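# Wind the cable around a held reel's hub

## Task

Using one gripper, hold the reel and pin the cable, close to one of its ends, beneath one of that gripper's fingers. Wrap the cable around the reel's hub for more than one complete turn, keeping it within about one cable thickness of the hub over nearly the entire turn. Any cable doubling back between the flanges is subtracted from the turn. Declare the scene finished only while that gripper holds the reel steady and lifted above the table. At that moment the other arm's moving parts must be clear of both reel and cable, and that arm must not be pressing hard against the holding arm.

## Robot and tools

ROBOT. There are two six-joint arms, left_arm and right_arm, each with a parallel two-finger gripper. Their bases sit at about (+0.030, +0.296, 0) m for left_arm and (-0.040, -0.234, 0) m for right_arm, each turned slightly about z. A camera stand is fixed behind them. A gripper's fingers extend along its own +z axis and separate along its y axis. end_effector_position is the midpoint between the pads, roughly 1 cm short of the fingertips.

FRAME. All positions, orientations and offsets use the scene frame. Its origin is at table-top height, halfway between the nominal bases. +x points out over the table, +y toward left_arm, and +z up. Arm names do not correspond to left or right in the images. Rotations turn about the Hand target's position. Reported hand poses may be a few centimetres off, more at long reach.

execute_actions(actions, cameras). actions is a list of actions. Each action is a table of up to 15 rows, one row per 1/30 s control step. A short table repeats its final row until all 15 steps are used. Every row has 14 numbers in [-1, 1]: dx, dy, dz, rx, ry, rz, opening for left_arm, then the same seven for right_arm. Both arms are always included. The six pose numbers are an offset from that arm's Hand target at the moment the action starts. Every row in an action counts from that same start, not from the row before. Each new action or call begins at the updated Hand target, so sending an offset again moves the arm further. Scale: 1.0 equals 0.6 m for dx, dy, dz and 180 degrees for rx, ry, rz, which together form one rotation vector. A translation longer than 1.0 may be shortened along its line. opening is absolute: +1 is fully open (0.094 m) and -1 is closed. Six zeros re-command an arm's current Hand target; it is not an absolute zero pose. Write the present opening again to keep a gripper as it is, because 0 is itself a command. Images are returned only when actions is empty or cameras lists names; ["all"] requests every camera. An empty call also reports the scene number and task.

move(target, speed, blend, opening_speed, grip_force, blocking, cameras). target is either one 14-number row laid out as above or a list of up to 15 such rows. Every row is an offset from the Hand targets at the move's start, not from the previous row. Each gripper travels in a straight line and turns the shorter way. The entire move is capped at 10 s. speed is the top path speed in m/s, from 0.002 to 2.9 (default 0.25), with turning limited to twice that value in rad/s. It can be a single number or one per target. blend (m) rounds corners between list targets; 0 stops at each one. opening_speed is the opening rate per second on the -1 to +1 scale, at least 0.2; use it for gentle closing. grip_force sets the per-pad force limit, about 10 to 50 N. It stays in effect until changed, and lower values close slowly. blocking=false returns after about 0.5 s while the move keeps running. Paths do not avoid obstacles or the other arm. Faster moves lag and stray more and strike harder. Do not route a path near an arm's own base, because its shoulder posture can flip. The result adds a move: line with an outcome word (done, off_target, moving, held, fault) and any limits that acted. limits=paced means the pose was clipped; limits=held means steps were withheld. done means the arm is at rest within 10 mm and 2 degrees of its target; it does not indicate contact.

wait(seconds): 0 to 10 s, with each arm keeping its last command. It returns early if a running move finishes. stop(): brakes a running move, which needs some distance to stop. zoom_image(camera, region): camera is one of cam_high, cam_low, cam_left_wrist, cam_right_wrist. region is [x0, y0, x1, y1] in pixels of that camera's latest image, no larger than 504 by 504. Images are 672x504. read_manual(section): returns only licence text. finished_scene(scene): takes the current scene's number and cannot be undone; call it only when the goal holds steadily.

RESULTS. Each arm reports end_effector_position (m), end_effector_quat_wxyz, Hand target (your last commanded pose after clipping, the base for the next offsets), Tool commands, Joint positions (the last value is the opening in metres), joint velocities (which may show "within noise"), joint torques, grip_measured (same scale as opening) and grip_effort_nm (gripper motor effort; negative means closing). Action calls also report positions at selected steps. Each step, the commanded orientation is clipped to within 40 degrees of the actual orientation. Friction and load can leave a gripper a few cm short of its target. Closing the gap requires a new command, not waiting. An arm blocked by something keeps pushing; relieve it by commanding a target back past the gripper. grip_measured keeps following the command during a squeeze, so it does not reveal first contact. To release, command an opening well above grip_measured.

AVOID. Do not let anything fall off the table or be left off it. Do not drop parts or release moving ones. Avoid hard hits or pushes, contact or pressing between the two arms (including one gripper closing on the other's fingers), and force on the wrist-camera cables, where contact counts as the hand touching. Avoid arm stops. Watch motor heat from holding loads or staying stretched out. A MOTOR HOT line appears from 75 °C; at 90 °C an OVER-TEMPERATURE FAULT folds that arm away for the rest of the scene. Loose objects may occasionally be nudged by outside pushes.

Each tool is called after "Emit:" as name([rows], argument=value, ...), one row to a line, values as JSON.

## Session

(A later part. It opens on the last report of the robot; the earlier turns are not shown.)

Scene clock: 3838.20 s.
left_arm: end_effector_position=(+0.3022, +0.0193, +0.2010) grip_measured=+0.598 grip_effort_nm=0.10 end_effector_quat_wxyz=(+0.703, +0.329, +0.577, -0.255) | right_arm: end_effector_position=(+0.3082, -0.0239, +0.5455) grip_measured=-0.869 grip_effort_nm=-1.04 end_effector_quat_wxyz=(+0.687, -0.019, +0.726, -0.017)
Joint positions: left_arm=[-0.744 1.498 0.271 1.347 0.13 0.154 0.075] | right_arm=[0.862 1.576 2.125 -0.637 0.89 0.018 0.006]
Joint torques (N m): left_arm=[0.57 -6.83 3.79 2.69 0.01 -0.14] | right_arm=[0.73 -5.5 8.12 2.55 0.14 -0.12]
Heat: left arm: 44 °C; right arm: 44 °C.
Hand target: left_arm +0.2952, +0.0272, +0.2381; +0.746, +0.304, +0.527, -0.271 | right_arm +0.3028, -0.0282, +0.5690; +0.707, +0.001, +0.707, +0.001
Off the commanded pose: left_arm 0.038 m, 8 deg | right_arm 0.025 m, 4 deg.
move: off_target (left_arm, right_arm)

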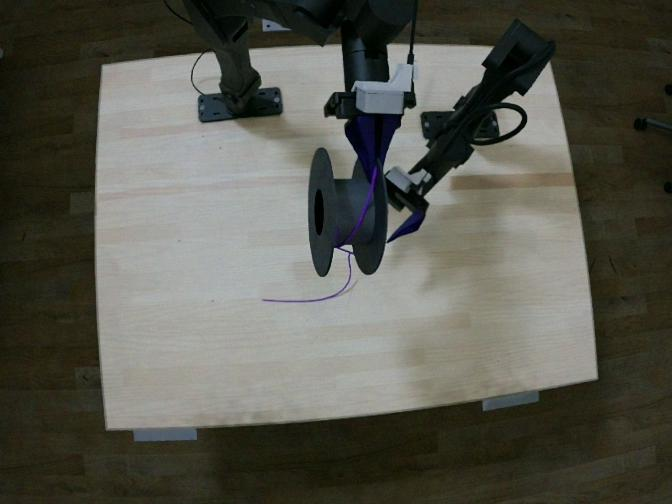

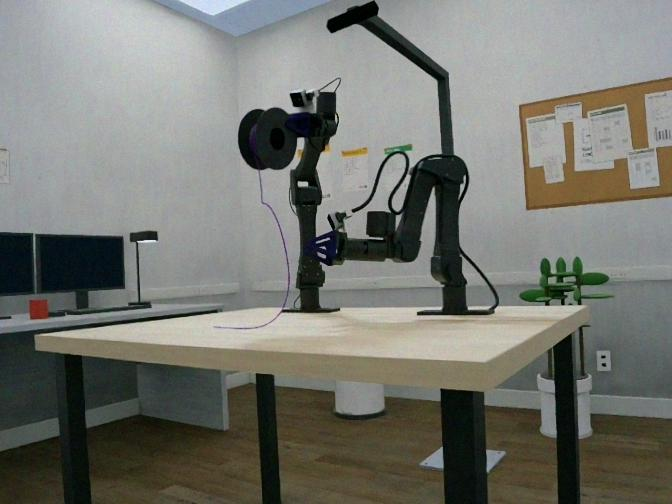

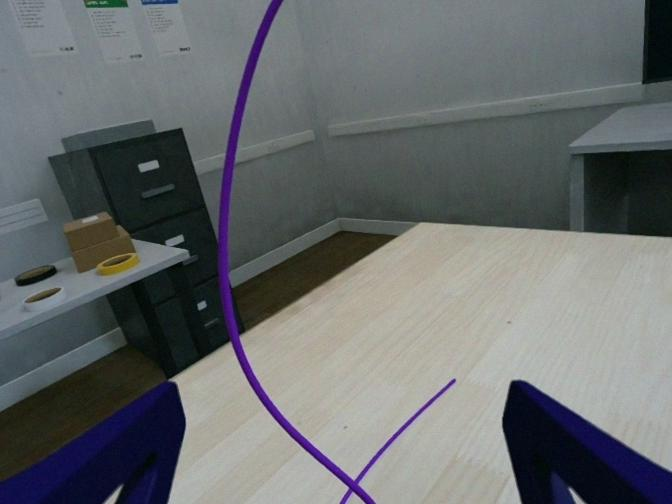

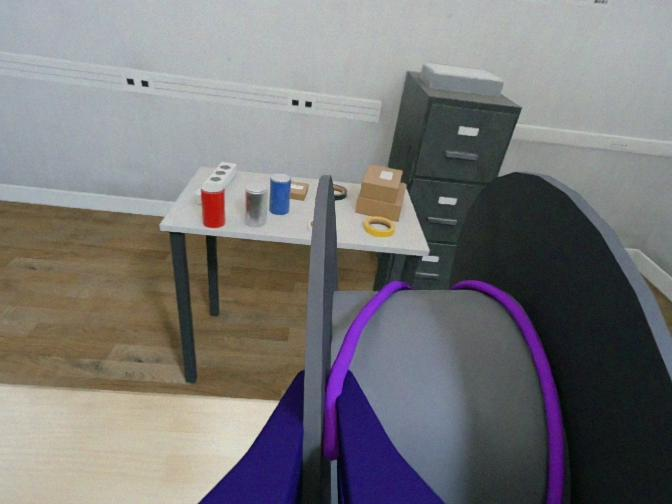

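Emit:
move(target=[-0.1, 0.125, 0.06, 0, 0, 0, 0.6, 0, 0, 0, 0, 0, 0, -1.0], speed=0.12, cameras=["all"])

Emit:
zoom_image(camera="cam_right_wrist", region=[260, 150, 640, 504])

Emit:
zoom_image(camera="cam_low", region=[190, 70, 350, 340])

Emit:
zoom_image(camera="cam_high", region=[250, 80, 450, 320])

Scene clock: 3847.13 s.
left_arm: end_effector_position=(+0.2364, +0.1007, +0.2648) grip_measured=+0.598 grip_effort_nm=0.10 end_effector_quat_wxyz=(+0.740, +0.307, +0.535, -0.269) | right_arm: end_effector_position=(+0.3082, -0.0239, +0.5455) grip_measured=-0.869 grip_effort_nm=-1.03 end_effector_quat_wxyz=(+0.687, -0.019, +0.726, -0.017)
Joint positions: left_arm=[-0.597 0.568 0.103 0.716 0.273 0.103 0.075] | right_arm=[0.862 1.576 2.125 -0.637 0.89 0.018 0.006]
Joint torques (N m): left_arm=[0.47 -0.35 8.12 1.46 0 -0.08] | right_arm=[0.69 -5.55 8.14 2.52 0.14 -0.12]
Heat: left arm: 44 °C; right arm: 44 °C.
Hand target: left_arm +0.2352, +0.1021, +0.2740; +0.746, +0.304, +0.527, -0.271 | right_arm +0.3028, -0.0282, +0.5690; +0.707, +0.001, +0.707, +0.001
Off the commanded pose: left_arm 0.009 m, 1 deg | right_arm 0.025 m, 4 deg.
move: off_target (right_arm)

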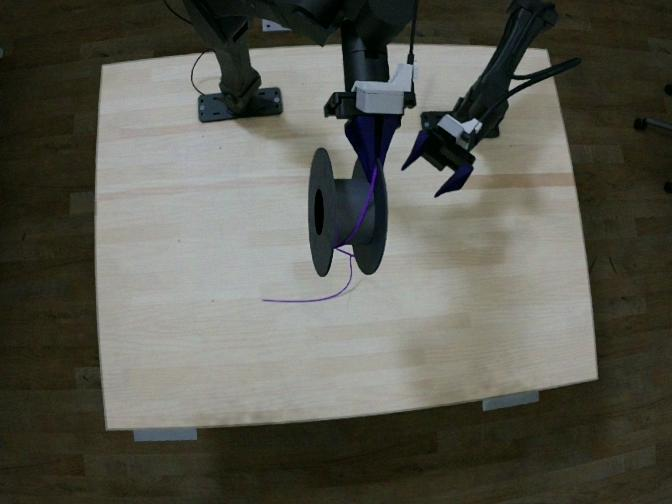

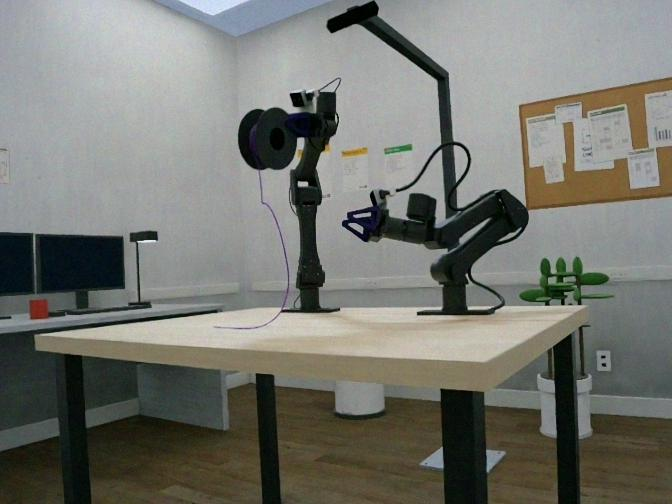

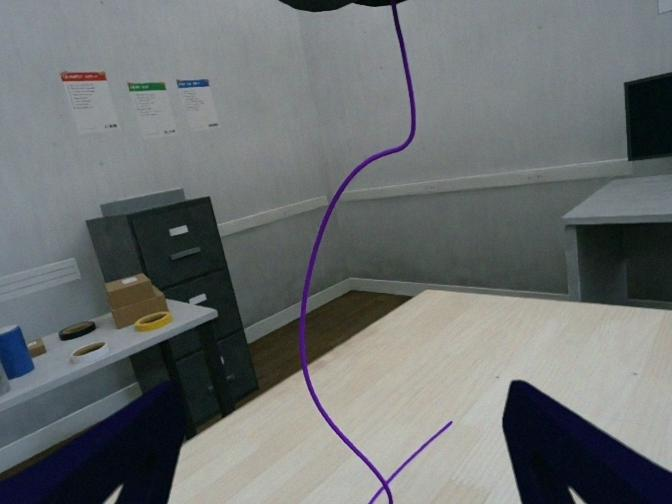

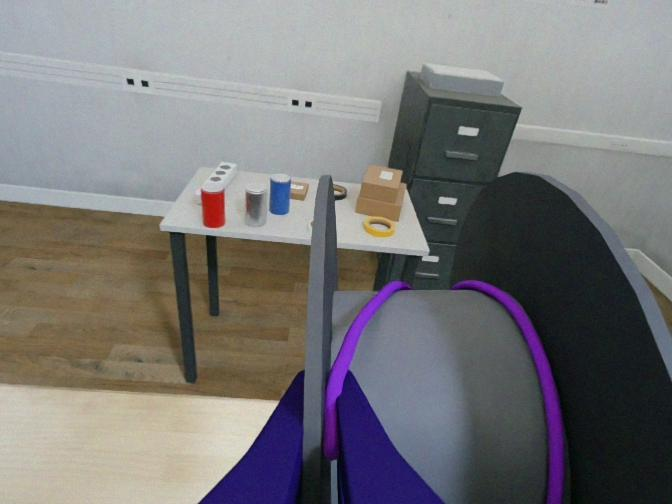

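Scaled by 1.326.

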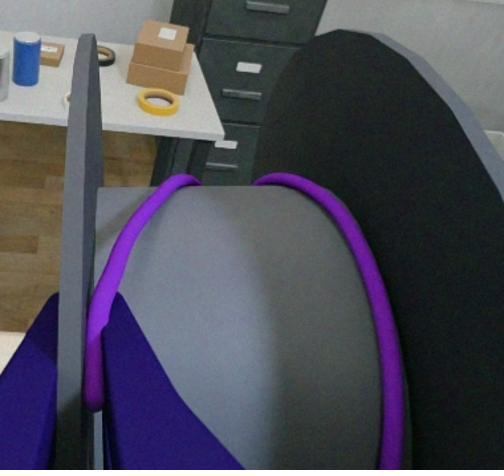

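Scaled by 1.867.

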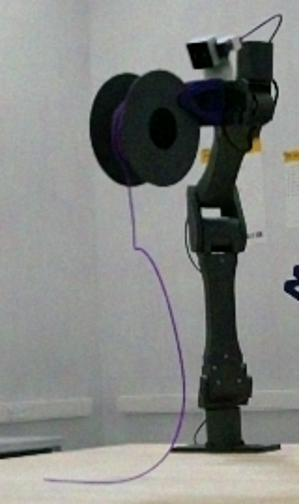

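Scaled by 2.100.

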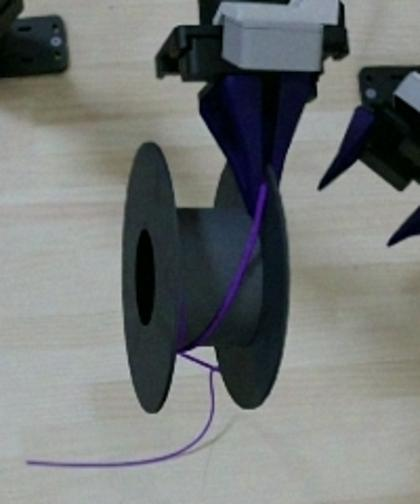

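Emit:
zoom_image(camera="cam_low", region=[230, 100, 305, 175])

Emit:
zoom_image(camera="cam_high", region=[300, 140, 400, 290])

Emit:
zoom_image(camera="cam_right_wrist", region=[420, 250, 620, 504])

Scaled by 6.720.

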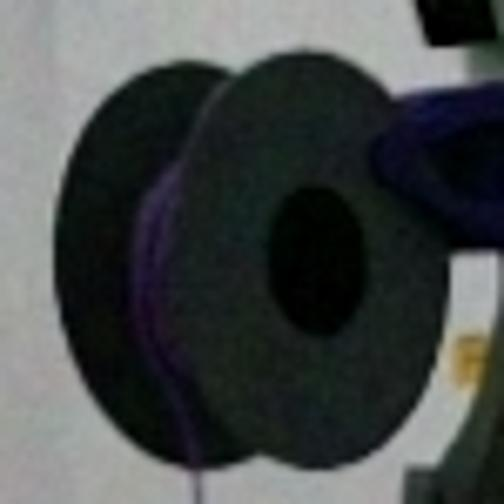

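Scaled by 3.360.

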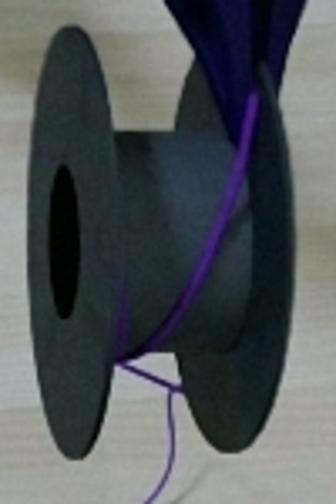

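Scaled by 1.984.

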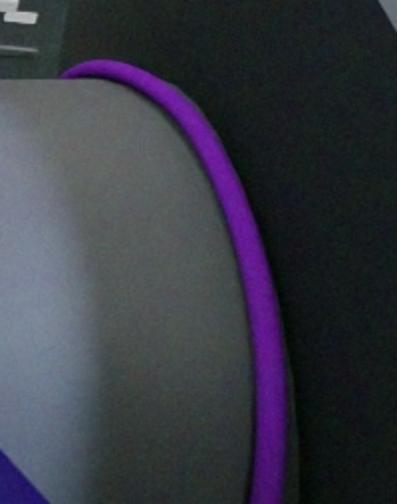

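Emit:
finished_scene(scene=1)

The scene is finished: the task was done.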